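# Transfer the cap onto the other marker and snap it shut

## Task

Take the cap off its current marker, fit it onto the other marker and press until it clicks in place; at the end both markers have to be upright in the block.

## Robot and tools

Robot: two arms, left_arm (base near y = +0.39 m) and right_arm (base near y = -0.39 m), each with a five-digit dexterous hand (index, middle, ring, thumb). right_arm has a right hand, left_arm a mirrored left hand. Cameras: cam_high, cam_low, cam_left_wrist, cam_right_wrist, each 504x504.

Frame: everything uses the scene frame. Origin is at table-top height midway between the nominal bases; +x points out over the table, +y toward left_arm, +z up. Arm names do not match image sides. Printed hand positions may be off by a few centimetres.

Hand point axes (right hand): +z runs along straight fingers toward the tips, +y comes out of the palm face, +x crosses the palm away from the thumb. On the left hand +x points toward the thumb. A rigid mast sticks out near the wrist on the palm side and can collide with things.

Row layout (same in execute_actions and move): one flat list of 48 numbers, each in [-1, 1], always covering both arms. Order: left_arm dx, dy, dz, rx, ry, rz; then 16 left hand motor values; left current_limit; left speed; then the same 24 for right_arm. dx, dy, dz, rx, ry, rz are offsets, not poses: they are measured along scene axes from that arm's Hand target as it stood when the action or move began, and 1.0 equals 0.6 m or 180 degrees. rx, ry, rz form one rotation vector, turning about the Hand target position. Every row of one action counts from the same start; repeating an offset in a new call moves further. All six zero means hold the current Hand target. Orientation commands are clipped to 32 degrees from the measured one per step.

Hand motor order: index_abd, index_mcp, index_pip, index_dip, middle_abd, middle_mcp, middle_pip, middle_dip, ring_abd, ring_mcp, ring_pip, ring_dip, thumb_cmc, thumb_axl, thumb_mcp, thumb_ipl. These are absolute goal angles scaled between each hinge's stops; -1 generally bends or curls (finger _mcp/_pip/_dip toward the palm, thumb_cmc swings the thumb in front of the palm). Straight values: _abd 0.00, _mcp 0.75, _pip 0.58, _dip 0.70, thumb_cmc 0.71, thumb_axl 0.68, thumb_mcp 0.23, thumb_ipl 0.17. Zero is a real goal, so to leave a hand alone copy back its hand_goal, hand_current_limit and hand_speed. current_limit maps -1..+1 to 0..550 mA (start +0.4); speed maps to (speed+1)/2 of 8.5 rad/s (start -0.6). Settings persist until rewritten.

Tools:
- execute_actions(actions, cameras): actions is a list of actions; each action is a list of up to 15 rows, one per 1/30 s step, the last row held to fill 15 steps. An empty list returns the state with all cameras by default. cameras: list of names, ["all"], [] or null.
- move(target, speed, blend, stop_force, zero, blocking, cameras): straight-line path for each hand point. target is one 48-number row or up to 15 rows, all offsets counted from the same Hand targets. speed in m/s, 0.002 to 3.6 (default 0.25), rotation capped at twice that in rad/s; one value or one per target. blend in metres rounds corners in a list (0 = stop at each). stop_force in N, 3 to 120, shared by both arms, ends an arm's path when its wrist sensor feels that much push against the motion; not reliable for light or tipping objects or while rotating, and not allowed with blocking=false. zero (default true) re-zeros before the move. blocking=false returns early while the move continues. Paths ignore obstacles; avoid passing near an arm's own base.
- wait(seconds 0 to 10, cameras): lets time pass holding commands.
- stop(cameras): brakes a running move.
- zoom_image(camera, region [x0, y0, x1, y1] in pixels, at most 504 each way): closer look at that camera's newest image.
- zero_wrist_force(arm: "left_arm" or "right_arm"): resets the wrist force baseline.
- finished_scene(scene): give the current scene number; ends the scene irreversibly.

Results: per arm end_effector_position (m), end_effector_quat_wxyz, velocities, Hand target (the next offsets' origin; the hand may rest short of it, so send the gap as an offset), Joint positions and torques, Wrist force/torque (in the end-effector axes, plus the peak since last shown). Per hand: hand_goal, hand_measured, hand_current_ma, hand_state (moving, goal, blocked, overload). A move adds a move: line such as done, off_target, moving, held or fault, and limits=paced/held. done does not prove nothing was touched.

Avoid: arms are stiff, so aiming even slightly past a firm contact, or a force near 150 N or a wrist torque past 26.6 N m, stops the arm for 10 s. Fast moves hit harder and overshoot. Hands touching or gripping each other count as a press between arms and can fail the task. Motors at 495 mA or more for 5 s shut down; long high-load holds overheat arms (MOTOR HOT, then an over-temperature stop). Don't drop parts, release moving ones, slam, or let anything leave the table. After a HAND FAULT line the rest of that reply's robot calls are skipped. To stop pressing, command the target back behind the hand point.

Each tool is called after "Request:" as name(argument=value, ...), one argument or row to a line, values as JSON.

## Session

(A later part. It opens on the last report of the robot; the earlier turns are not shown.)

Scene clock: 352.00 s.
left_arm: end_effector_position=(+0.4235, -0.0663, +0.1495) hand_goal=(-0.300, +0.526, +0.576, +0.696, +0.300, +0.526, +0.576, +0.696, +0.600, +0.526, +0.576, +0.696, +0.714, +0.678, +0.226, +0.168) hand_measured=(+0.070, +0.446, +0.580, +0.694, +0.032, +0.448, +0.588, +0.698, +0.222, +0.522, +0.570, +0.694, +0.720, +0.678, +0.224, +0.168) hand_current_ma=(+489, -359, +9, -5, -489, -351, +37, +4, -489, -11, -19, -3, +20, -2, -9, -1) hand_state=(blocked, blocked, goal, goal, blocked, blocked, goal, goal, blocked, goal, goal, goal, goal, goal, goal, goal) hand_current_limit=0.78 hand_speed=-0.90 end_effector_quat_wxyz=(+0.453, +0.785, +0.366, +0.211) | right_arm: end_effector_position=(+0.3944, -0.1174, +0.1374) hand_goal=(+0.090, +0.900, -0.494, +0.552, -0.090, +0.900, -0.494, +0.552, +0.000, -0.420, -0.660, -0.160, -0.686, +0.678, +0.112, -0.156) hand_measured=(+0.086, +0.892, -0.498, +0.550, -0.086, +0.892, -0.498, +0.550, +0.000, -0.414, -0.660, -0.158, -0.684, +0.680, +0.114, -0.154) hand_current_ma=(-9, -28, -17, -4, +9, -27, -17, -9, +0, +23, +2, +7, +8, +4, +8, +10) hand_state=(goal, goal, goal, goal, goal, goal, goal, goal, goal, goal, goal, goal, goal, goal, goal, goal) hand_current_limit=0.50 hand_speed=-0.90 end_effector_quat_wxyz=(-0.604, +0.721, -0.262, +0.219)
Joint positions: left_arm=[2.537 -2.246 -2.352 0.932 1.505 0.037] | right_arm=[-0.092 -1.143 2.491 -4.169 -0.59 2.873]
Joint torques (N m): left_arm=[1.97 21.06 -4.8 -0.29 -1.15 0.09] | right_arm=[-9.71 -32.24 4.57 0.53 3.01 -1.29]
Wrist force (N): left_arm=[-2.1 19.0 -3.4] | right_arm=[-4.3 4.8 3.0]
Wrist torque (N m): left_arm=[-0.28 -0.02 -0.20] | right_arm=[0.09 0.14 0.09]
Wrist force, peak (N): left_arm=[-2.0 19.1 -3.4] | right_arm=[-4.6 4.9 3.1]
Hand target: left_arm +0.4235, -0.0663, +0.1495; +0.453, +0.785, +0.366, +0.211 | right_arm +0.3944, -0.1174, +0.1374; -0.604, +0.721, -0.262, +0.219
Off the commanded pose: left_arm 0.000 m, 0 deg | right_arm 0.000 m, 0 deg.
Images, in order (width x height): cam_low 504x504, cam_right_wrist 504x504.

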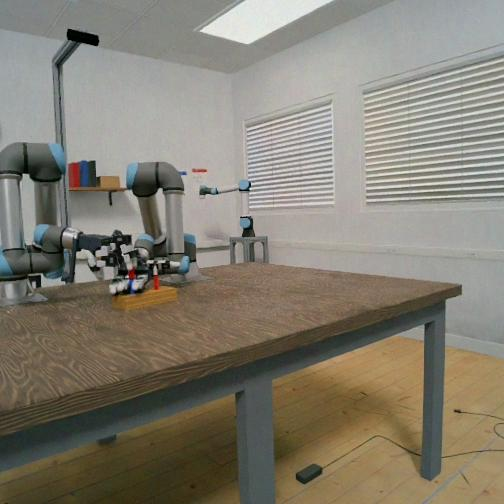

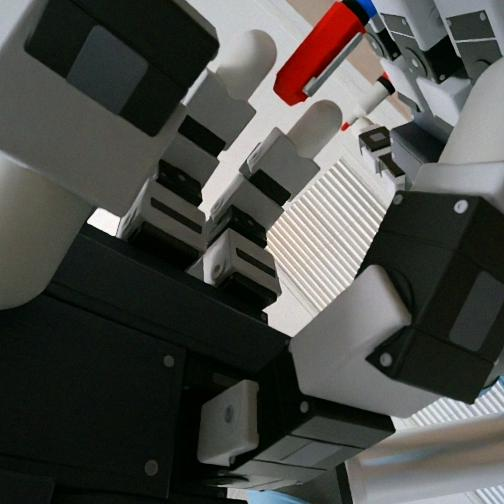

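Request:
move(
  target=[0,0,0,0,0,0,-0.3,0.525,0.576,0.696,0.3,0.525,0.576,0.696,0.6,0.525,0.576,0.696,0.714,0.678,0.226,0.168,0.78,-0.9,-0.0015,0.0015,-0.005,0,0,0,0.09,0.9,-0.495,0.551,-0.09,0.9,-0.495,0.551,0,-0.42,-0.66,-0.16,-0.686,0.677,0.112,-0.157,0.3,-0.9],
  speed=0.03,
)

Request:
execute_actions(
  actions=[
    [[0,0,0,0,0,0,-0.3,0.525,0.576,0.696,0.3,0.525,0.576,0.696,0.6,0.525,0.576,0.696,0.714,0.678,0.226,0.168,0.78,-0.9,0,0,0,0,0,0,-0.5,0.9,-0.495,0.551,0.5,0.9,-0.495,0.551,0,-0.42,-0.66,-0.16,-0.686,0.677,0.112,-0.157,0.2,-0.9]],
    [[0,0,0,0,0,0,-0.3,0.525,0.576,0.696,0.3,0.525,0.576,0.696,0.6,0.525,0.576,0.696,0.714,0.678,0.226,0.168,0.78,-0.9,0,0,0,0,0,0,-0.5,0.9,-0.495,0.551,0.5,0.9,-0.495,0.551,0,-0.42,-0.66,-0.16,-0.686,0.677,0.112,-0.157,0.78,-0.9]],
  ],
  cameras=["cam_right_wrist"],
)

Request:
zoom_image(
  camera="cam_right_wrist",
  region=[220, 0, 420, 200],
)

Scene clock: 354.07 s.
left_arm: end_effector_position=(+0.4235, -0.0663, +0.1495) hand_goal=(-0.300, +0.526, +0.576, +0.696, +0.300, +0.526, +0.576, +0.696, +0.600, +0.526, +0.576, +0.696, +0.714, +0.678, +0.226, +0.168) hand_measured=(+0.070, +0.446, +0.580, +0.694, +0.032, +0.448, +0.588, +0.698, +0.222, +0.522, +0.570, +0.694, +0.720, +0.678, +0.224, +0.168) hand_current_ma=(+489, -359, +9, -5, -489, -351, +37, +4, -489, -11, -19, -3, +20, -2, -9, -1) hand_state=(blocked, blocked, goal, goal, blocked, blocked, goal, goal, blocked, goal, goal, goal, goal, goal, goal, goal) hand_current_limit=0.78 hand_speed=-0.90 end_effector_quat_wxyz=(+0.453, +0.785, +0.366, +0.211) | right_arm: end_effector_position=(+0.3935, -0.1165, +0.1344) hand_goal=(+0.090, +0.900, -0.494, +0.552, -0.090, +0.900, -0.494, +0.552, +0.000, -0.420, -0.660, -0.160, -0.686, +0.678, +0.112, -0.156) hand_measured=(+0.086, +0.892, -0.498, +0.550, -0.086, +0.892, -0.498, +0.550, +0.000, -0.414, -0.660, -0.158, -0.684, +0.680, +0.114, -0.154) hand_current_ma=(-9, -28, -17, -4, +9, -27, -17, -9, +0, +23, +2, +7, +8, +4, +8, +10) hand_state=(goal, goal, goal, goal, goal, goal, goal, goal, goal, goal, goal, goal, goal, goal, goal, goal) hand_current_limit=0.30 hand_speed=-0.90 end_effector_quat_wxyz=(-0.604, +0.721, -0.262, +0.219)
Joint positions: left_arm=[2.537 -2.246 -2.352 0.932 1.505 0.037] | right_arm=[-0.09 -1.132 2.493 -4.182 -0.592 2.874]
Joint torques (N m): left_arm=[2.34 21.07 -6.35 -0.34 -0.99 0.28] | right_arm=[11.71 -11.99 5.67 -4.71 -2.26 1.2]
Wrist force (N): left_arm=[-2.0 18.7 -3.6] | right_arm=[-4.4 4.9 2.9]
Wrist torque (N m): left_arm=[-0.31 -0.05 -0.18] | right_arm=[0.11 0.15 0.01]
Wrist force, peak (N): left_arm=[-1.9 19.2 -3.5] | right_arm=[-4.6 5.3 2.8]
Hand target: left_arm +0.4235, -0.0663, +0.1495; +0.453, +0.785, +0.366, +0.211 | right_arm +0.3935, -0.1165, +0.1344; -0.604, +0.721, -0.262, +0.219
Off the commanded pose: left_arm 0.000 m, 0 deg | right_arm 0.000 m, 0 deg.
move: done

Scene clock: 355.30 s.
left_arm: end_effector_position=(+0.4235, -0.0663, +0.1495) hand_goal=(-0.300, +0.526, +0.576, +0.696, +0.300, +0.526, +0.576, +0.696, +0.600, +0.526, +0.576, +0.696, +0.714, +0.678, +0.226, +0.168) hand_measured=(+0.070, +0.446, +0.580, +0.694, +0.032, +0.448, +0.588, +0.698, +0.222, +0.522, +0.570, +0.694, +0.720, +0.678, +0.224, +0.168) hand_current_ma=(+489, -359, +9, -5, -489, -351, +37, +4, -489, -11, -19, -3, +20, -2, -9, -1) hand_state=(blocked, blocked, goal, goal, blocked, blocked, goal, goal, blocked, goal, goal, goal, goal, goal, goal, goal) hand_current_limit=0.78 hand_speed=-0.90 end_effector_quat_wxyz=(+0.453, +0.785, +0.366, +0.211) | right_arm: end_effector_position=(+0.3935, -0.1165, +0.1344) hand_goal=(-0.500, +0.900, -0.494, +0.552, +0.500, +0.900, -0.494, +0.552, +0.000, -0.420, -0.660, -0.160, -0.686, +0.678, +0.112, -0.156) hand_measured=(-0.212, +0.898, -0.504, +0.550, +0.100, +0.898, -0.496, +0.552, +0.000, -0.414, -0.660, -0.158, -0.684, +0.680, +0.114, -0.154) hand_current_ma=(+490, -10, -39, -8, -489, -10, -4, +1, +0, +23, +2, +7, +8, +4, +8, +10) hand_state=(blocked, goal, goal, goal, blocked, goal, goal, goal, goal, goal, goal, goal, goal, goal, goal, goal) hand_current_limit=0.78 hand_speed=-0.90 end_effector_quat_wxyz=(-0.604, +0.721, -0.262, +0.219)
Joint positions: left_arm=[2.537 -2.246 -2.352 0.932 1.505 0.037] | right_arm=[-0.09 -1.132 2.493 -4.183 -0.593 2.874]
Joint torques (N m): left_arm=[2.04 20.71 -4.53 -0.39 -0.86 0.33] | right_arm=[11.35 -13.73 4.4 -4 2.85 1.22]
Wrist force (N): left_arm=[-4.3 16.9 -7.2] | right_arm=[-1.9 5.4 5.8]
Wrist torque (N m): left_arm=[-0.08 -0.06 -0.20] | right_arm=[-0.08 0.34 0.03]
Wrist force, peak (N): left_arm=[-2.1 19.0 -3.6] | right_arm=[-1.8 5.9 5.7]
Hand target: left_arm +0.4235, -0.0663, +0.1495; +0.453, +0.785, +0.366, +0.211 | right_arm +0.3935, -0.1165, +0.1344; -0.604, +0.721, -0.262, +0.219
Off the commanded pose: left_arm 0.000 m, 0 deg | right_arm 0.000 m, 0 deg.
Images, in order (width x height): cam_right_wrist 504x504.

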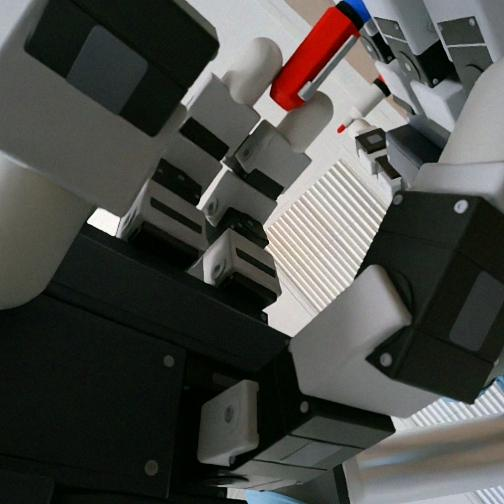

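Scaled by 2.520.

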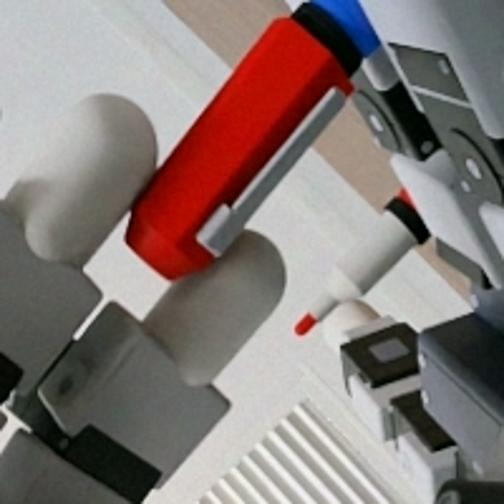

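Request:
move(
  target=[0,0,0,0,0,0,-0.3,0.525,0.576,0.696,0.3,0.525,0.576,0.696,0.6,0.525,0.576,0.696,0.714,0.678,0.226,0.168,0.78,-0.9,0.0015,-0.0012,-0.007,0,0,0,-0.5,0.9,-0.495,0.551,0.5,0.9,-0.495,0.551,0,-0.42,-0.66,-0.16,-0.686,0.677,0.112,-0.157,0.78,-0.9],
  speed=0.01,
  stop_force=25,
)

Request:
move(
  target=[0,0,0,0,0,0,-0.3,0.525,0.576,0.696,0.3,0.525,0.576,0.696,0.6,0.525,0.576,0.696,0.714,0.678,0.226,0.168,0.78,-0.9,0.0015,-0.0012,-0.0065,0,0,0,-0.5,0.9,-0.495,0.551,0.5,0.9,-0.495,0.551,0,-0.42,-0.66,-0.16,-0.686,0.677,0.112,-0.157,0.78,-0.9],
  speed=0.01,
  stop_force=25,
  cameras=["cam_right_wrist"],
)

Request:
zoom_image(
  camera="cam_right_wrist",
  region=[220, 0, 420, 200],
)

Scene clock: 357.40 s.
left_arm: end_effector_position=(+0.4235, -0.0663, +0.1495) hand_goal=(-0.300, +0.526, +0.576, +0.696, +0.300, +0.526, +0.576, +0.696, +0.600, +0.526, +0.576, +0.696, +0.714, +0.678, +0.226, +0.168) hand_measured=(+0.074, +0.446, +0.580, +0.694, +0.032, +0.448, +0.588, +0.698, +0.222, +0.522, +0.570, +0.694, +0.720, +0.678, +0.224, +0.168) hand_current_ma=(+489, -359, +12, -5, -489, -351, +37, +4, -489, -11, -19, -3, +20, -2, -9, -1) hand_state=(blocked, blocked, goal, goal, blocked, blocked, goal, goal, blocked, goal, goal, goal, goal, goal, goal, goal) hand_current_limit=0.78 hand_speed=-0.90 end_effector_quat_wxyz=(+0.453, +0.785, +0.366, +0.211) | right_arm: end_effector_position=(+0.3944, -0.1172, +0.1302) hand_goal=(-0.500, +0.900, -0.494, +0.552, +0.500, +0.900, -0.494, +0.552, +0.000, -0.420, -0.660, -0.160, -0.686, +0.678, +0.112, -0.156) hand_measured=(-0.232, +0.942, -0.524, +0.538, +0.106, +0.938, -0.514, +0.540, +0.000, -0.414, -0.660, -0.158, -0.684, +0.680, +0.114, -0.154) hand_current_ma=(+490, +190, -121, -57, -489, +167, -75, -48, +0, +23, +2, +7, +8, +4, +8, +10) hand_state=(blocked, blocked, blocked, goal, blocked, blocked, goal, goal, goal, goal, goal, goal, goal, goal, goal, goal) hand_current_limit=0.78 hand_speed=-0.90 end_effector_quat_wxyz=(-0.604, +0.721, -0.262, +0.219)
Joint positions: left_arm=[2.537 -2.246 -2.352 0.932 1.505 0.037] | right_arm=[-0.092 -1.116 2.491 -4.196 -0.591 2.873]
Joint torques (N m): left_arm=[2.79 20.41 -5.47 -0.3 0.01 0.18] | right_arm=[-9.46 -8.76 -15.09 -2.81 2 -1.37]
Wrist force (N): left_arm=[0.1 19.4 -0.7] | right_arm=[-5.3 -6.2 -1.1]
Wrist torque (N m): left_arm=[-0.46 0.06 -0.14] | right_arm=[0.70 0.16 0.04]
Wrist force, peak (N): left_arm=[0.2 19.7 -0.8] | right_arm=[-5.6 -6.6 -1.1]
Hand target: left_arm +0.4235, -0.0663, +0.1495; +0.453, +0.785, +0.366, +0.211 | right_arm +0.3944, -0.1172, +0.1302; -0.604, +0.721, -0.262, +0.219
Off the commanded pose: left_arm 0.000 m, 0 deg | right_arm 0.000 m, 0 deg.
move: done

Scene clock: 358.70 s.
left_arm: end_effector_position=(+0.4235, -0.0663, +0.1495) hand_goal=(-0.300, +0.526, +0.576, +0.696, +0.300, +0.526, +0.576, +0.696, +0.600, +0.526, +0.576, +0.696, +0.714, +0.678, +0.226, +0.168) hand_measured=(+0.094, +0.446, +0.582, +0.694, +0.050, +0.448, +0.588, +0.698, +0.238, +0.526, +0.570, +0.694, +0.720, +0.678, +0.224, +0.168) hand_current_ma=(+490, -359, +19, -5, -489, -351, +37, +4, -489, -2, -19, -3, +20, -2, -9, -1) hand_state=(blocked, blocked, goal, goal, blocked, blocked, goal, goal, blocked, goal, goal, goal, goal, goal, goal, goal) hand_current_limit=0.78 hand_speed=-0.90 end_effector_quat_wxyz=(+0.453, +0.785, +0.366, +0.211) | right_arm: end_effector_position=(+0.3953, -0.1179, +0.1263) hand_goal=(-0.500, +0.900, -0.494, +0.552, +0.500, +0.900, -0.494, +0.552, +0.000, -0.420, -0.660, -0.160, -0.686, +0.678, +0.112, -0.156) hand_measured=(-0.232, +0.972, -0.532, +0.532, +0.116, +0.958, -0.514, +0.538, +0.000, -0.414, -0.660, -0.158, -0.684, +0.680, +0.114, -0.154) hand_current_ma=(+490, +334, -154, -78, -489, +270, -81, -53, +0, +23, +2, +7, +8, +4, +8, +10) hand_state=(blocked, blocked, blocked, goal, blocked, blocked, blocked, goal, goal, goal, goal, goal, goal, goal, goal, goal) hand_current_limit=0.78 hand_speed=-0.90 end_effector_quat_wxyz=(-0.604, +0.721, -0.262, +0.219)
Joint positions: left_arm=[2.537 -2.246 -2.352 0.932 1.505 0.037] | right_arm=[-0.094 -1.1 2.489 -4.209 -0.589 2.872]
Joint torques (N m): left_arm=[1.84 19.44 -5.87 -0.26 0.55 0.27] | right_arm=[-11.55 -7.94 -15.22 -2.14 1.07 -1.8]
Wrist force (N): left_arm=[0.1 20.9 1.7] | right_arm=[-7.4 -10.3 -2.6]
Wrist torque (N m): left_arm=[-0.57 -0.02 -0.22] | right_arm=[0.96 0.04 0.00]
Wrist force, peak (N): left_arm=[-0.1 21.2 2.7] | right_arm=[-7.5 -10.8 -2.7]
Hand target: left_arm +0.4235, -0.0663, +0.1495; +0.453, +0.785, +0.366, +0.211 | right_arm +0.3953, -0.1179, +0.1263; -0.604, +0.721, -0.262, +0.219
Off the commanded pose: left_arm 0.000 m, 0 deg | right_arm 0.000 m, 0 deg.
move: done
Images, in order (width x height): cam_right_wrist 504x504.

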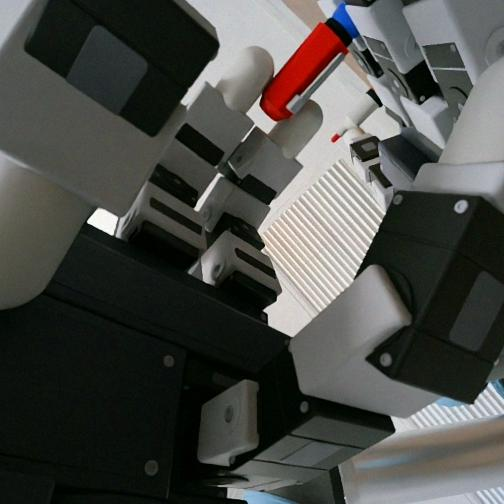

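Scaled by 2.520.

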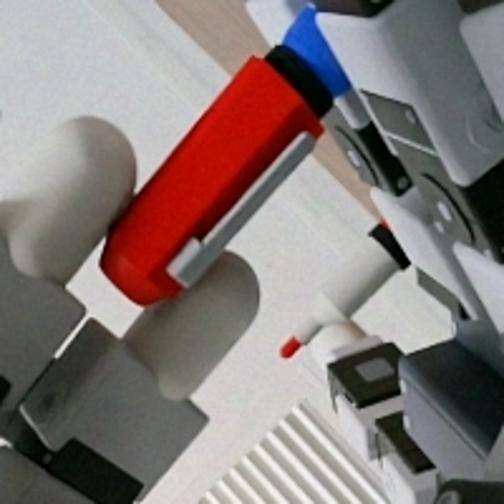

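Request:
move(
  target=[0,0,0,0,0,0,-0.3,0.525,0.576,0.696,0.3,0.525,0.576,0.696,0.6,0.525,0.576,0.696,0.714,0.678,0.226,0.168,0.78,-0.9,0,0,-0.008,0,0,0,-0.5,0.9,-0.495,0.551,0.5,0.9,-0.495,0.551,0,-0.42,-0.66,-0.16,-0.686,0.677,0.112,-0.157,0.78,-0.9],
  speed=0.01,
  stop_force=20,
  cameras=["cam_right_wrist"],
)

Request:
zoom_image(
  camera="cam_right_wrist",
  region=[220, 0, 420, 200],
)

Scene clock: 361.03 s.
left_arm: end_effector_position=(+0.4235, -0.0663, +0.1495) hand_goal=(-0.300, +0.526, +0.576, +0.696, +0.300, +0.526, +0.576, +0.696, +0.600, +0.526, +0.576, +0.696, +0.714, +0.678, +0.226, +0.168) hand_measured=(+0.094, +0.446, +0.582, +0.694, +0.050, +0.448, +0.588, +0.698, +0.238, +0.526, +0.570, +0.694, +0.720, +0.678, +0.224, +0.168) hand_current_ma=(+489, -359, +19, -5, -489, -351, +37, +4, -489, -2, -19, -3, +20, -2, -9, -1) hand_state=(blocked, blocked, goal, goal, blocked, blocked, goal, goal, blocked, goal, goal, goal, goal, goal, goal, goal) hand_current_limit=0.78 hand_speed=-0.90 end_effector_quat_wxyz=(+0.453, +0.785, +0.366, +0.211) | right_arm: end_effector_position=(+0.3953, -0.1179, +0.1215) hand_goal=(-0.500, +0.900, -0.494, +0.552, +0.500, +0.900, -0.494, +0.552, +0.000, -0.420, -0.660, -0.160, -0.686, +0.678, +0.112, -0.156) hand_measured=(-0.232, +0.980, -0.532, +0.532, +0.116, +0.964, -0.506, +0.538, +0.000, -0.414, -0.660, -0.158, -0.684, +0.680, +0.114, -0.154) hand_current_ma=(+490, +374, -155, -78, -489, +298, -46, -53, +0, +23, +2, +7, +8, +4, +8, +10) hand_state=(blocked, blocked, blocked, goal, blocked, blocked, goal, goal, goal, goal, goal, goal, goal, goal, goal, goal) hand_current_limit=0.78 hand_speed=-0.90 end_effector_quat_wxyz=(-0.604, +0.721, -0.262, +0.219)
Joint positions: left_arm=[2.537 -2.246 -2.352 0.932 1.505 0.037] | right_arm=[-0.094 -1.082 2.489 -4.227 -0.589 2.872]
Joint torques (N m): left_arm=[2.67 18.87 -5.74 -0.39 1.44 0.17] | right_arm=[-9.04 -7.72 -13.86 -2.12 0.46 0.39]
Wrist force (N): left_arm=[-0.7 20.9 1.8] | right_arm=[-7.2 -10.5 -1.1]
Wrist torque (N m): left_arm=[-0.60 -0.11 -0.20] | right_arm=[0.95 -0.01 0.02]
Wrist force, peak (N): left_arm=[-0.8 21.2 1.9] | right_arm=[-7.4 -10.9 -0.9]
Hand target: left_arm +0.4235, -0.0663, +0.1495; +0.453, +0.785, +0.366, +0.211 | right_arm +0.3953, -0.1179, +0.1215; -0.604, +0.721, -0.262, +0.219
Off the commanded pose: left_arm 0.000 m, 0 deg | right_arm 0.000 m, 0 deg.
move: done
Images, in order (width x height): cam_right_wrist 504x504.

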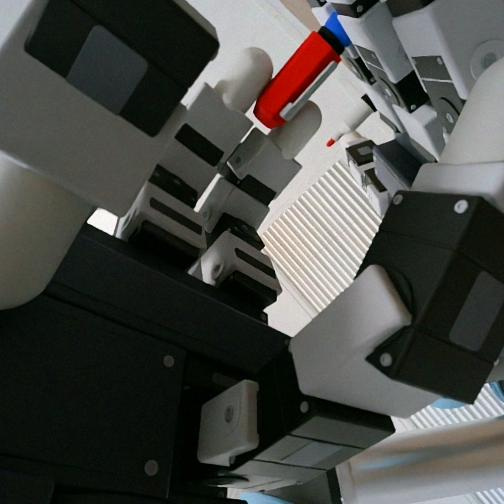

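Scaled by 2.520.

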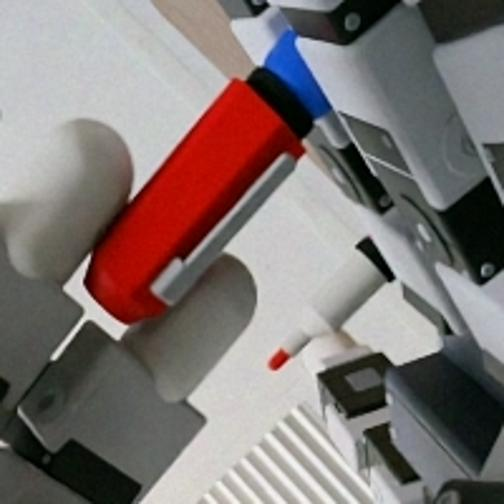

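Request:
move(
  target=[0,0,0,0,0,0,-0.3,0.525,0.576,0.696,0.3,0.525,0.576,0.696,0.6,0.525,0.576,0.696,0.714,0.678,0.226,0.168,0.78,-0.9,-0.001,0.001,0.012,0,0,0,-0.5,0.9,-0.495,0.551,0.5,0.9,-0.495,0.551,0,-0.42,-0.66,-0.16,-0.686,0.677,0.112,-0.157,0.78,-0.9],
  speed=0.03,
)

Request:
move(
  target=[0,0,0,0,0,0,-0.3,0.525,0.576,0.696,0.3,0.525,0.576,0.696,0.6,0.525,0.576,0.696,0.714,0.678,0.226,0.168,0.78,-0.9,0,0,0.008,0,0,0,-0.5,0.9,-0.495,0.551,0.5,0.9,-0.495,0.551,0,-0.42,-0.66,-0.16,-0.686,0.677,0.112,-0.157,0.78,-0.9],
  speed=0.02,
  cameras=["cam_right_wrist"],
)

Request:
zoom_image(
  camera="cam_right_wrist",
  region=[220, 0, 420, 200],
)

Scene clock: 363.73 s.
left_arm: end_effector_position=(+0.4235, -0.0663, +0.1495) hand_goal=(-0.300, +0.526, +0.576, +0.696, +0.300, +0.526, +0.576, +0.696, +0.600, +0.526, +0.576, +0.696, +0.714, +0.678, +0.226, +0.168) hand_measured=(+0.094, +0.446, +0.576, +0.694, +0.050, +0.448, +0.586, +0.698, +0.238, +0.524, +0.570, +0.694, +0.720, +0.678, +0.224, +0.168) hand_current_ma=(+490, -359, +0, -5, -489, -351, +29, +4, -489, -4, -19, -3, +20, -2, -9, -1) hand_state=(blocked, blocked, goal, goal, blocked, blocked, goal, goal, blocked, goal, goal, goal, goal, goal, goal, goal) hand_current_limit=0.78 hand_speed=-0.90 end_effector_quat_wxyz=(+0.453, +0.785, +0.366, +0.211) | right_arm: end_effector_position=(+0.3947, -0.1173, +0.1286) hand_goal=(-0.500, +0.900, -0.494, +0.552, +0.500, +0.900, -0.494, +0.552, +0.000, -0.420, -0.660, -0.160, -0.686, +0.678, +0.112, -0.156) hand_measured=(-0.232, +0.914, -0.522, +0.546, +0.116, +0.898, -0.476, +0.564, +0.000, -0.414, -0.660, -0.158, -0.684, +0.680, +0.114, -0.154) hand_current_ma=(+489, +57, -109, -20, -489, -8, +68, +49, +0, +23, +2, +7, +8, +4, +8, +10) hand_state=(blocked, goal, blocked, goal, blocked, goal, goal, goal, goal, goal, goal, goal, goal, goal, goal, goal) hand_current_limit=0.78 hand_speed=-0.90 end_effector_quat_wxyz=(-0.604, +0.720, -0.262, +0.219)
Joint positions: left_arm=[2.537 -2.246 -2.352 0.932 1.505 0.037] | right_arm=[-0.092 -1.109 2.49 -4.202 -0.59 2.873]
Joint torques (N m): left_arm=[2.59 17.61 -5.42 -0.34 1.27 0.42] | right_arm=[10.48 -34.21 4.92 -0.12 -1.79 0.56]
Wrist force (N): left_arm=[-6.2 19.1 -5.9] | right_arm=[-4.1 10.6 11.2]
Wrist torque (N m): left_arm=[-0.12 -0.11 -0.10] | right_arm=[-0.29 0.19 0.06]
Wrist force, peak (N): left_arm=[-1.0 21.2 2.1] | right_arm=[-4.1 10.7 11.4]
Hand target: left_arm +0.4235, -0.0663, +0.1495; +0.453, +0.785, +0.366, +0.211 | right_arm +0.3947, -0.1173, +0.1287; -0.604, +0.721, -0.262, +0.219
Off the commanded pose: left_arm 0.000 m, 0 deg | right_arm 0.000 m, 0 deg.
move: done

Scene clock: 364.53 s.
left_arm: end_effector_position=(+0.4235, -0.0663, +0.1495) hand_goal=(-0.300, +0.526, +0.576, +0.696, +0.300, +0.526, +0.576, +0.696, +0.600, +0.526, +0.576, +0.696, +0.714, +0.678, +0.226, +0.168) hand_measured=(+0.094, +0.446, +0.574, +0.694, +0.050, +0.448, +0.576, +0.698, +0.238, +0.522, +0.570, +0.694, +0.720, +0.678, +0.224, +0.168) hand_current_ma=(+490, -359, -2, -5, -489, -351, +1, +4, -489, -15, -21, -4, +20, -2, -9, -1) hand_state=(blocked, blocked, goal, goal, blocked, blocked, goal, goal, blocked, goal, goal, goal, goal, goal, goal, goal) hand_current_limit=0.78 hand_speed=-0.90 end_effector_quat_wxyz=(+0.453, +0.785, +0.366, +0.211) | right_arm: end_effector_position=(+0.3947, -0.1173, +0.1334) hand_goal=(-0.500, +0.900, -0.494, +0.552, +0.500, +0.900, -0.494, +0.552, +0.000, -0.420, -0.660, -0.160, -0.686, +0.678, +0.112, -0.156) hand_measured=(-0.232, +0.900, -0.520, +0.546, +0.116, +0.882, -0.462, +0.572, +0.000, -0.414, -0.660, -0.158, -0.684, +0.680, +0.114, -0.154) hand_current_ma=(+490, -2, -106, -23, -489, -70, +130, +83, +0, +23, +2, +7, +8, +4, +8, +10) hand_state=(blocked, goal, blocked, goal, blocked, goal, blocked, blocked, goal, goal, goal, goal, goal, goal, goal, goal) hand_current_limit=0.78 hand_speed=-0.90 end_effector_quat_wxyz=(-0.604, +0.720, -0.262, +0.219)
Joint positions: left_arm=[2.537 -2.246 -2.352 0.932 1.505 0.037] | right_arm=[-0.092 -1.128 2.49 -4.184 -0.59 2.873]
Joint torques (N m): left_arm=[2.53 16.33 -5.95 -0.31 1.39 0.38] | right_arm=[8.94 -35.77 4.28 -0.83 -1.32 -0.12]
Wrist force (N): left_arm=[-7.4 19.3 -6.1] | right_arm=[-4.9 12.8 12.3]
Wrist torque (N m): left_arm=[-0.12 -0.19 -0.12] | right_arm=[-0.42 0.08 0.10]
Wrist force, peak (N): left_arm=[-7.9 19.8 -6.4] | right_arm=[-4.8 13.5 12.6]
Hand target: left_arm +0.4235, -0.0663, +0.1495; +0.453, +0.785, +0.366, +0.211 | right_arm +0.3947, -0.1173, +0.1335; -0.604, +0.721, -0.262, +0.219
Off the commanded pose: left_arm 0.000 m, 0 deg | right_arm 0.000 m, 0 deg.
move: done
Images, in order (width x height): cam_right_wrist 504x504.

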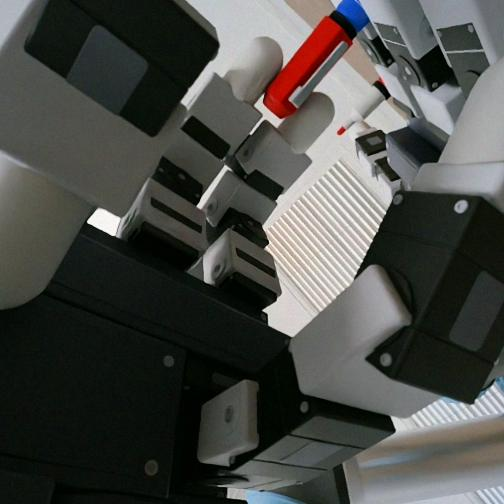

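Scaled by 2.520.

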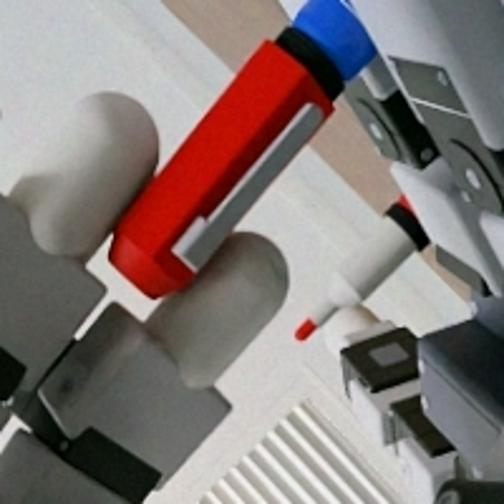

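Request:
execute_actions(
  actions=[
    [[0,0,0,0,0,0,0.15,0.525,0.576,0.696,-0.15,0.525,0.576,0.696,-0.25,0.525,0.576,0.696,0.714,0.678,0.226,0.168,0.3,-0.9,0,0,0,0,0,0,-0.5,0.9,-0.495,0.551,0.5,0.9,-0.495,0.551,0,-0.42,-0.66,-0.16,-0.686,0.677,0.112,-0.157,0.78,-0.9]],
  ],
)

Request:
move(
  target=[0,0,0,0,0,0,0.15,0.525,0.576,0.696,-0.15,0.525,0.576,0.696,-0.25,0.525,0.576,0.696,0.714,0.678,0.226,0.168,0.3,-0.9,0,0,-0.03,0,0,0,-0.5,0.9,-0.495,0.551,0.5,0.9,-0.495,0.551,0,-0.42,-0.66,-0.16,-0.686,0.677,0.112,-0.157,0.78,-0.9],
  speed=0.01,
  stop_force=9,
  cameras=["cam_right_wrist", "cam_low"],
)

Request:
zoom_image(
  camera="cam_right_wrist",
  region=[220, 0, 420, 200],
)

Request:
zoom_image(
  camera="cam_low",
  region=[90, 240, 170, 310],
)

Scene clock: 377.63 s.
left_arm: end_effector_position=(+0.4235, -0.0663, +0.1495) hand_goal=(+0.150, +0.526, +0.576, +0.696, -0.150, +0.526, +0.576, +0.696, -0.250, +0.526, +0.576, +0.696, +0.714, +0.678, +0.226, +0.168) hand_measured=(+0.146, +0.446, +0.576, +0.694, -0.146, +0.448, +0.576, +0.698, -0.246, +0.532, +0.576, +0.694, +0.720, +0.678, +0.224, +0.168) hand_current_ma=(-8, -357, -1, -5, +9, -351, +1, +4, +9, +20, -1, -5, +20, -2, -9, -1) hand_state=(goal, blocked, goal, goal, goal, blocked, goal, goal, goal, goal, goal, goal, goal, goal, goal, goal) hand_current_limit=0.30 hand_speed=-0.90 end_effector_quat_wxyz=(+0.453, +0.785, +0.366, +0.211) | right_arm: end_effector_position=(+0.3947, -0.1173, +0.1335) hand_goal=(-0.500, +0.900, -0.494, +0.552, +0.500, +0.900, -0.494, +0.552, +0.000, -0.420, -0.660, -0.160, -0.686, +0.678, +0.112, -0.156) hand_measured=(-0.348, +0.902, -0.568, +0.520, +0.116, +0.888, -0.472, +0.572, +0.000, -0.414, -0.660, -0.158, -0.684, +0.680, +0.114, -0.154) hand_current_ma=(+490, +8, -326, -131, -489, -44, +85, +77, +0, +23, +2, +7, +8, +4, +8, +10) hand_state=(blocked, goal, blocked, blocked, blocked, goal, blocked, goal, goal, goal, goal, goal, goal, goal, goal, goal) hand_current_limit=0.78 hand_speed=-0.90 end_effector_quat_wxyz=(-0.604, +0.721, -0.262, +0.219)
Joint positions: left_arm=[2.537 -2.246 -2.352 0.932 1.505 0.037] | right_arm=[-0.092 -1.128 2.49 -4.183 -0.59 2.873]
Joint torques (N m): left_arm=[3.02 14.9 -5.25 -0.33 1.46 0.38] | right_arm=[9.99 -19.36 1.73 0.16 -1.73 -0.98]
Wrist force (N): left_arm=[-2.5 17.8 -4.5] | right_arm=[-5.6 4.0 3.5]
Wrist torque (N m): left_arm=[-0.14 -0.08 -0.22] | right_arm=[0.08 0.08 0.07]
Wrist force, peak (N): left_arm=[-7.4 19.7 -6.2] | right_arm=[-5.1 13.0 12.3]
Hand target: left_arm +0.4235, -0.0663, +0.1495; +0.453, +0.785, +0.366, +0.211 | right_arm +0.3947, -0.1173, +0.1335; -0.604, +0.721, -0.262, +0.219
Off the commanded pose: left_arm 0.000 m, 0 deg | right_arm 0.000 m, 0 deg.

Scene clock: 379.87 s.
left_arm: end_effector_position=(+0.4235, -0.0663, +0.1495) hand_goal=(+0.150, +0.526, +0.576, +0.696, -0.150, +0.526, +0.576, +0.696, -0.250, +0.526, +0.576, +0.696, +0.714, +0.678, +0.226, +0.168) hand_measured=(+0.146, +0.446, +0.576, +0.694, -0.146, +0.448, +0.576, +0.698, -0.246, +0.532, +0.576, +0.694, +0.720, +0.678, +0.224, +0.168) hand_current_ma=(-8, -357, -1, -5, +9, -351, +1, +4, +9, +20, -1, -5, +20, -2, -9, -1) hand_state=(goal, blocked, goal, goal, goal, blocked, goal, goal, goal, goal, goal, goal, goal, goal, goal, goal) hand_current_limit=0.30 hand_speed=-0.90 end_effector_quat_wxyz=(+0.453, +0.785, +0.366, +0.211) | right_arm: end_effector_position=(+0.3947, -0.1173, +0.1217) hand_goal=(-0.500, +0.900, -0.494, +0.552, +0.500, +0.900, -0.494, +0.552, +0.000, -0.420, -0.660, -0.160, -0.686, +0.678, +0.112, -0.156) hand_measured=(-0.350, +0.940, -0.556, +0.544, +0.116, +0.940, -0.484, +0.552, +0.000, -0.414, -0.660, -0.158, -0.684, +0.680, +0.114, -0.154) hand_current_ma=(+490, +173, -272, -31, -489, +177, +39, +1, +0, +23, +2, +7, +8, +4, +8, +10) hand_state=(blocked, blocked, blocked, goal, blocked, blocked, goal, goal, goal, goal, goal, goal, goal, goal, goal, goal) hand_current_limit=0.78 hand_speed=-0.90 end_effector_quat_wxyz=(-0.604, +0.721, -0.262, +0.219)
Joint positions: left_arm=[2.537 -2.246 -2.352 0.932 1.505 0.037] | right_arm=[-0.092 -1.083 2.49 -4.227 -0.59 2.873]
Joint torques (N m): left_arm=[2.8 14.6 -5.22 -0.61 1.29 0.29] | right_arm=[9.88 -30.94 -3.67 1.5 -2.01 -1.05]
Wrist force (N): left_arm=[-2.5 17.8 -4.4] | right_arm=[-4.4 0.1 2.8]
Wrist torque (N m): left_arm=[-0.14 -0.08 -0.22] | right_arm=[0.28 0.16 0.00]
Wrist force, peak (N): left_arm=[-2.3 18.0 -4.5] | right_arm=[-5.5 4.2 3.6]
Hand target: left_arm +0.4235, -0.0663, +0.1495; +0.453, +0.785, +0.366, +0.211 | right_arm +0.3947, -0.1173, +0.1217; -0.604, +0.721, -0.262, +0.219 (not the last commanded pose)
Off the commanded pose: left_arm 0.000 m, 0 deg | right_arm 0.006 m, 0 deg.
move: contact (right_arm)
Images, in order (width x height): cam_low 504x504, cam_right_wrist 504x504.

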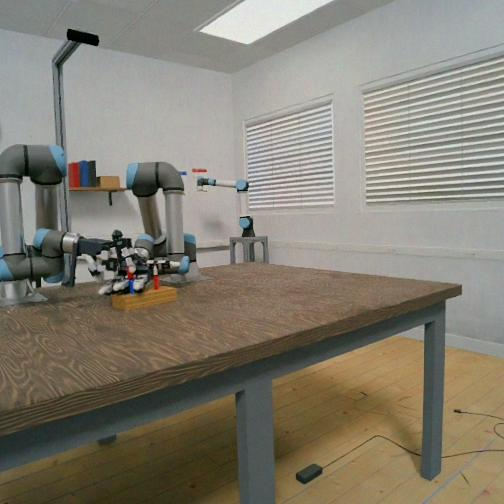

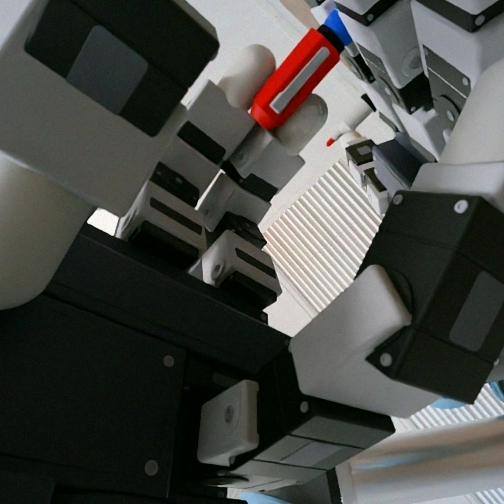

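Scaled by 2.520.

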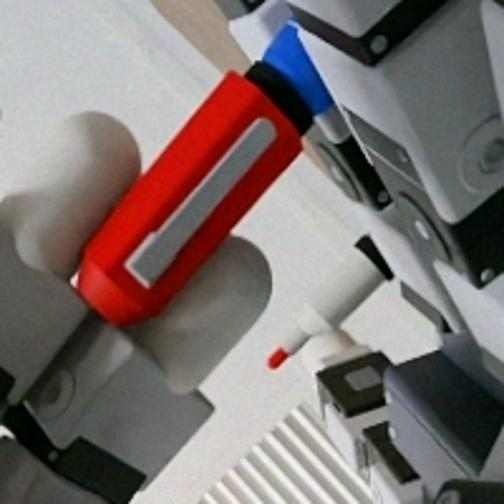

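Scaled by 6.300.

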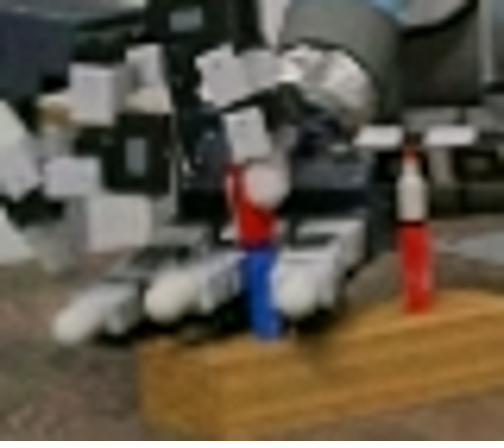

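Request:
execute_actions(
  actions=[
    [[0,0,0,0,0,0,0.15,0.525,0.576,0.696,-0.15,0.525,0.576,0.696,-0.25,0.525,0.576,0.696,0.714,0.678,0.226,0.168,0.3,-0.9,0,0,0,0,0,0,0.09,0.9,-0.495,0.551,-0.09,0.9,-0.495,0.551,0,-0.42,-0.66,-0.16,-0.686,0.677,0.112,-0.157,0.3,-0.9]],
  ],
  cameras=["cam_right_wrist", "cam_high", "cam_low"],
)

Request:
zoom_image(
  camera="cam_right_wrist",
  region=[220, 0, 420, 200],
)

Request:
zoom_image(
  camera="cam_low",
  region=[90, 240, 170, 310],
)

Request:
zoom_image(
  camera="cam_high",
  region=[160, 230, 300, 330],
)

Scene clock: 382.90 s.
left_arm: end_effector_position=(+0.4235, -0.0663, +0.1495) hand_goal=(+0.150, +0.526, +0.576, +0.696, -0.150, +0.526, +0.576, +0.696, -0.250, +0.526, +0.576, +0.696, +0.714, +0.678, +0.226, +0.168) hand_measured=(+0.146, +0.446, +0.576, +0.694, -0.146, +0.448, +0.576, +0.698, -0.246, +0.532, +0.576, +0.694, +0.720, +0.678, +0.224, +0.168) hand_current_ma=(-8, -357, -1, -5, +9, -351, +1, +4, +9, +20, -1, -5, +20, -2, -9, -1) hand_state=(goal, blocked, goal, goal, goal, blocked, goal, goal, goal, goal, goal, goal, goal, goal, goal, goal) hand_current_limit=0.30 hand_speed=-0.90 end_effector_quat_wxyz=(+0.453, +0.785, +0.366, +0.211) | right_arm: end_effector_position=(+0.3947, -0.1173, +0.1217) hand_goal=(+0.090, +0.900, -0.494, +0.552, -0.090, +0.900, -0.494, +0.552, +0.000, -0.420, -0.660, -0.160, -0.686, +0.678, +0.112, -0.156) hand_measured=(+0.086, +0.894, -0.496, +0.550, -0.084, +0.936, -0.486, +0.552, +0.000, -0.414, -0.660, -0.158, -0.684, +0.680, +0.114, -0.154) hand_current_ma=(-9, -23, -10, -9, +16, +163, +28, +1, +0, +23, +2, +7, +8, +4, +8, +10) hand_state=(goal, goal, goal, goal, goal, blocked, goal, goal, goal, goal, goal, goal, goal, goal, goal, goal) hand_current_limit=0.30 hand_speed=-0.90 end_effector_quat_wxyz=(-0.604, +0.721, -0.262, +0.219)
Joint positions: left_arm=[2.537 -2.246 -2.352 0.932 1.505 0.037] | right_arm=[-0.092 -1.083 2.49 -4.227 -0.59 2.873]
Joint torques (N m): left_arm=[2.14 12.77 -5.42 -0.31 1.37 0.31] | right_arm=[9.39 -30.49 4.98 -0.76 -2.03 -1.24]
Wrist force (N): left_arm=[-2.3 17.8 -4.4] | right_arm=[-4.5 3.0 2.4]
Wrist torque (N m): left_arm=[-0.14 -0.10 -0.21] | right_arm=[0.29 0.15 0.00]
Wrist force, peak (N): left_arm=[-2.5 18.0 -4.3] | right_arm=[-4.9 2.8 2.9]
Hand target: left_arm +0.4235, -0.0663, +0.1495; +0.453, +0.785, +0.366, +0.211 | right_arm +0.3947, -0.1173, +0.1217; -0.604, +0.721, -0.262, +0.219
Off the commanded pose: left_arm 0.000 m, 0 deg | right_arm 0.000 m, 0 deg.
Images, in order (width x height): cam_high 504x504, cam_low 504x504, cam_right_wrist 504x504.

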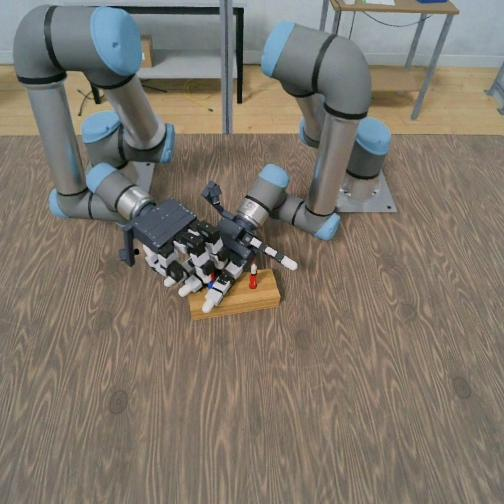

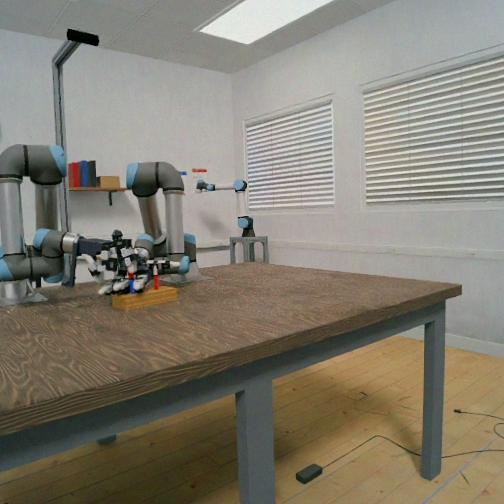

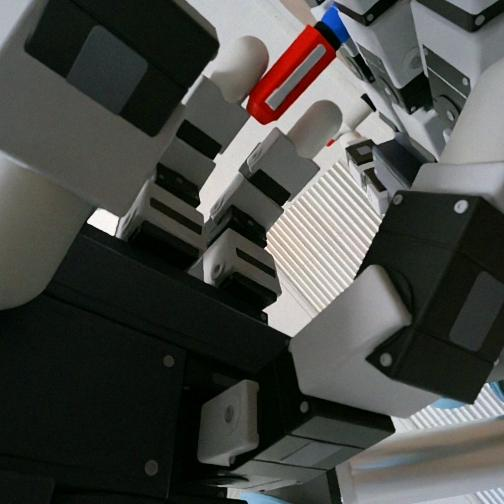

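Scaled by 2.520.

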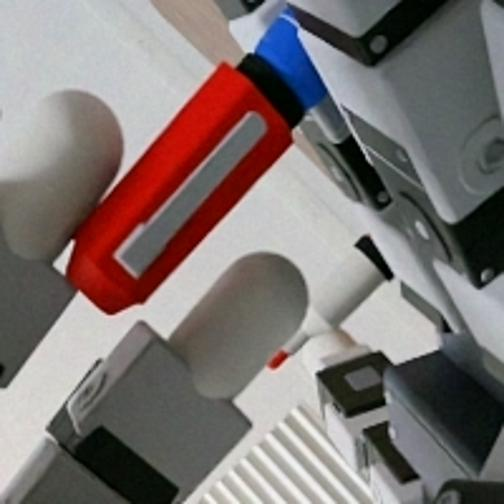

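Scaled by 6.300.

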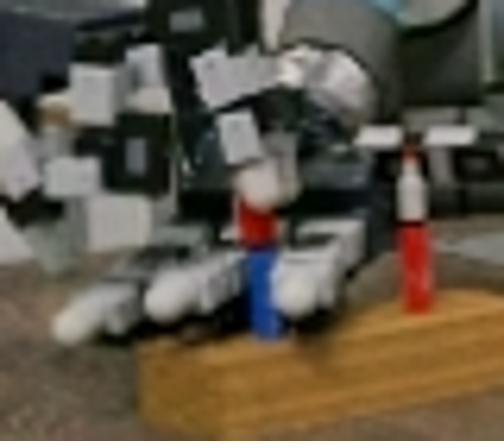

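Scaled by 3.600.

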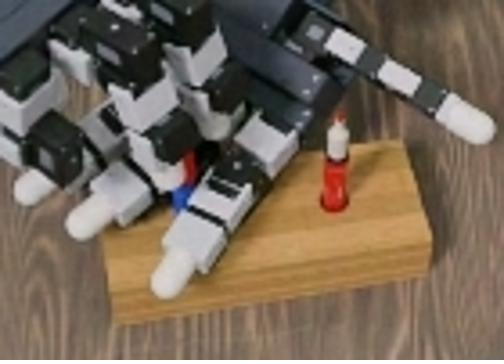

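Request:
execute_actions(
  actions=[],
  cameras=["cam_low", "cam_right_wrist", "cam_left_wrist"],
)

Scene clock: 385.57 s.
left_arm: end_effector_position=(+0.4235, -0.0663, +0.1495) hand_goal=(+0.150, +0.526, +0.576, +0.696, -0.150, +0.526, +0.576, +0.696, -0.250, +0.526, +0.576, +0.696, +0.714, +0.678, +0.226, +0.168) hand_measured=(+0.146, +0.446, +0.576, +0.694, -0.146, +0.448, +0.576, +0.698, -0.246, +0.532, +0.576, +0.694, +0.720, +0.678, +0.224, +0.168) hand_current_ma=(-8, -357, -1, -5, +9, -351, +1, +4, +9, +20, -1, -5, +20, -2, -9, -1) hand_state=(goal, blocked, goal, goal, goal, blocked, goal, goal, goal, goal, goal, goal, goal, goal, goal, goal) hand_current_limit=0.30 hand_speed=-0.90 end_effector_quat_wxyz=(+0.453, +0.785, +0.366, +0.211) | right_arm: end_effector_position=(+0.3947, -0.1173, +0.1217) hand_goal=(+0.090, +0.900, -0.494, +0.552, -0.090, +0.900, -0.494, +0.552, +0.000, -0.420, -0.660, -0.160, -0.686, +0.678, +0.112, -0.156) hand_measured=(+0.086, +0.894, -0.496, +0.550, -0.084, +0.936, -0.486, +0.552, +0.000, -0.414, -0.660, -0.158, -0.684, +0.680, +0.114, -0.154) hand_current_ma=(-9, -23, -10, -9, +16, +163, +28, +1, +0, +23, +2, +7, +8, +4, +8, +10) hand_state=(goal, goal, goal, goal, goal, blocked, goal, goal, goal, goal, goal, goal, goal, goal, goal, goal) hand_current_limit=0.30 hand_speed=-0.90 end_effector_quat_wxyz=(-0.604, +0.721, -0.262, +0.219)
Joint positions: left_arm=[2.537 -2.246 -2.352 0.932 1.505 0.037] | right_arm=[-0.092 -1.083 2.49 -4.227 -0.59 2.873]
Joint velocities: within noise
Joint torques (N m): left_arm=[2.46 11.69 -4.93 -0.38 1.55 0.2] | right_arm=[9.8 -28.46 0.29 -3.83 -2.28 -1.23]
Wrist force (N): left_arm=[-2.4 17.8 -4.4] | right_arm=[-4.9 2.9 2.6]
Wrist torque (N m): left_arm=[-0.15 -0.09 -0.21] | right_arm=[0.26 0.19 -0.03]
Wrist force, peak (N): left_arm=[-2.6 18.0 -4.5] | right_arm=[-4.9 3.0 2.8]
Hand target: left_arm +0.4235, -0.0663, +0.1495; +0.453, +0.785, +0.366, +0.211 | right_arm +0.3947, -0.1173, +0.1217; -0.604, +0.721, -0.262, +0.219
Off the commanded pose: left_arm 0.000 m, 0 deg | right_arm 0.000 m, 0 deg.
Images, in order (width x height): cam_low 504x504, cam_left_wrist 504x504, cam_right_wrist 504x504.

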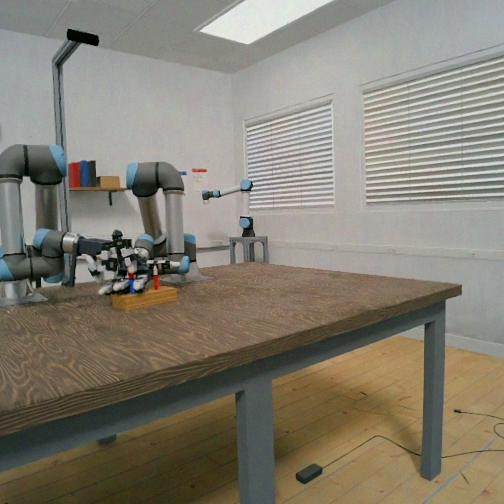

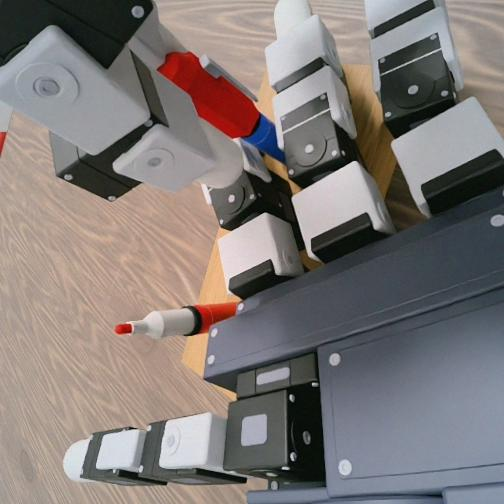

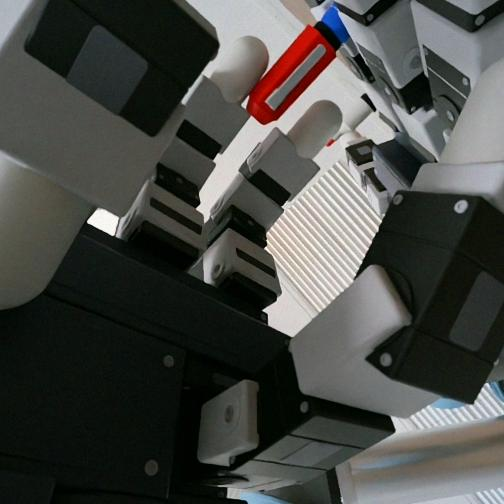

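Request:
zoom_image(
  camera="cam_right_wrist",
  region=[200, 0, 400, 200],
)

Request:
zoom_image(
  camera="cam_left_wrist",
  region=[100, 0, 400, 300],
)

Scaled by 2.520.

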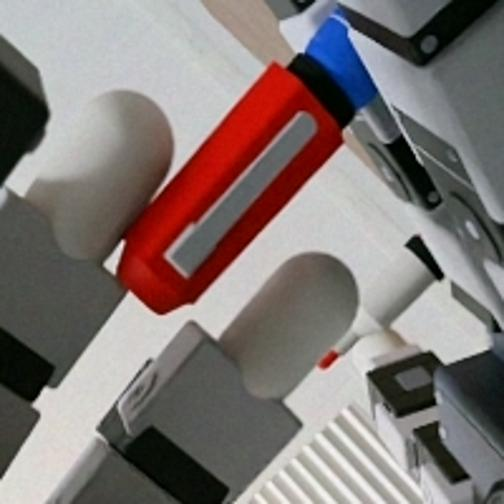

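Scaled by 1.680.

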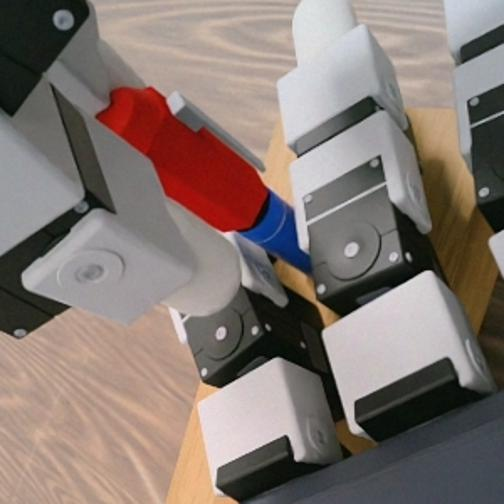

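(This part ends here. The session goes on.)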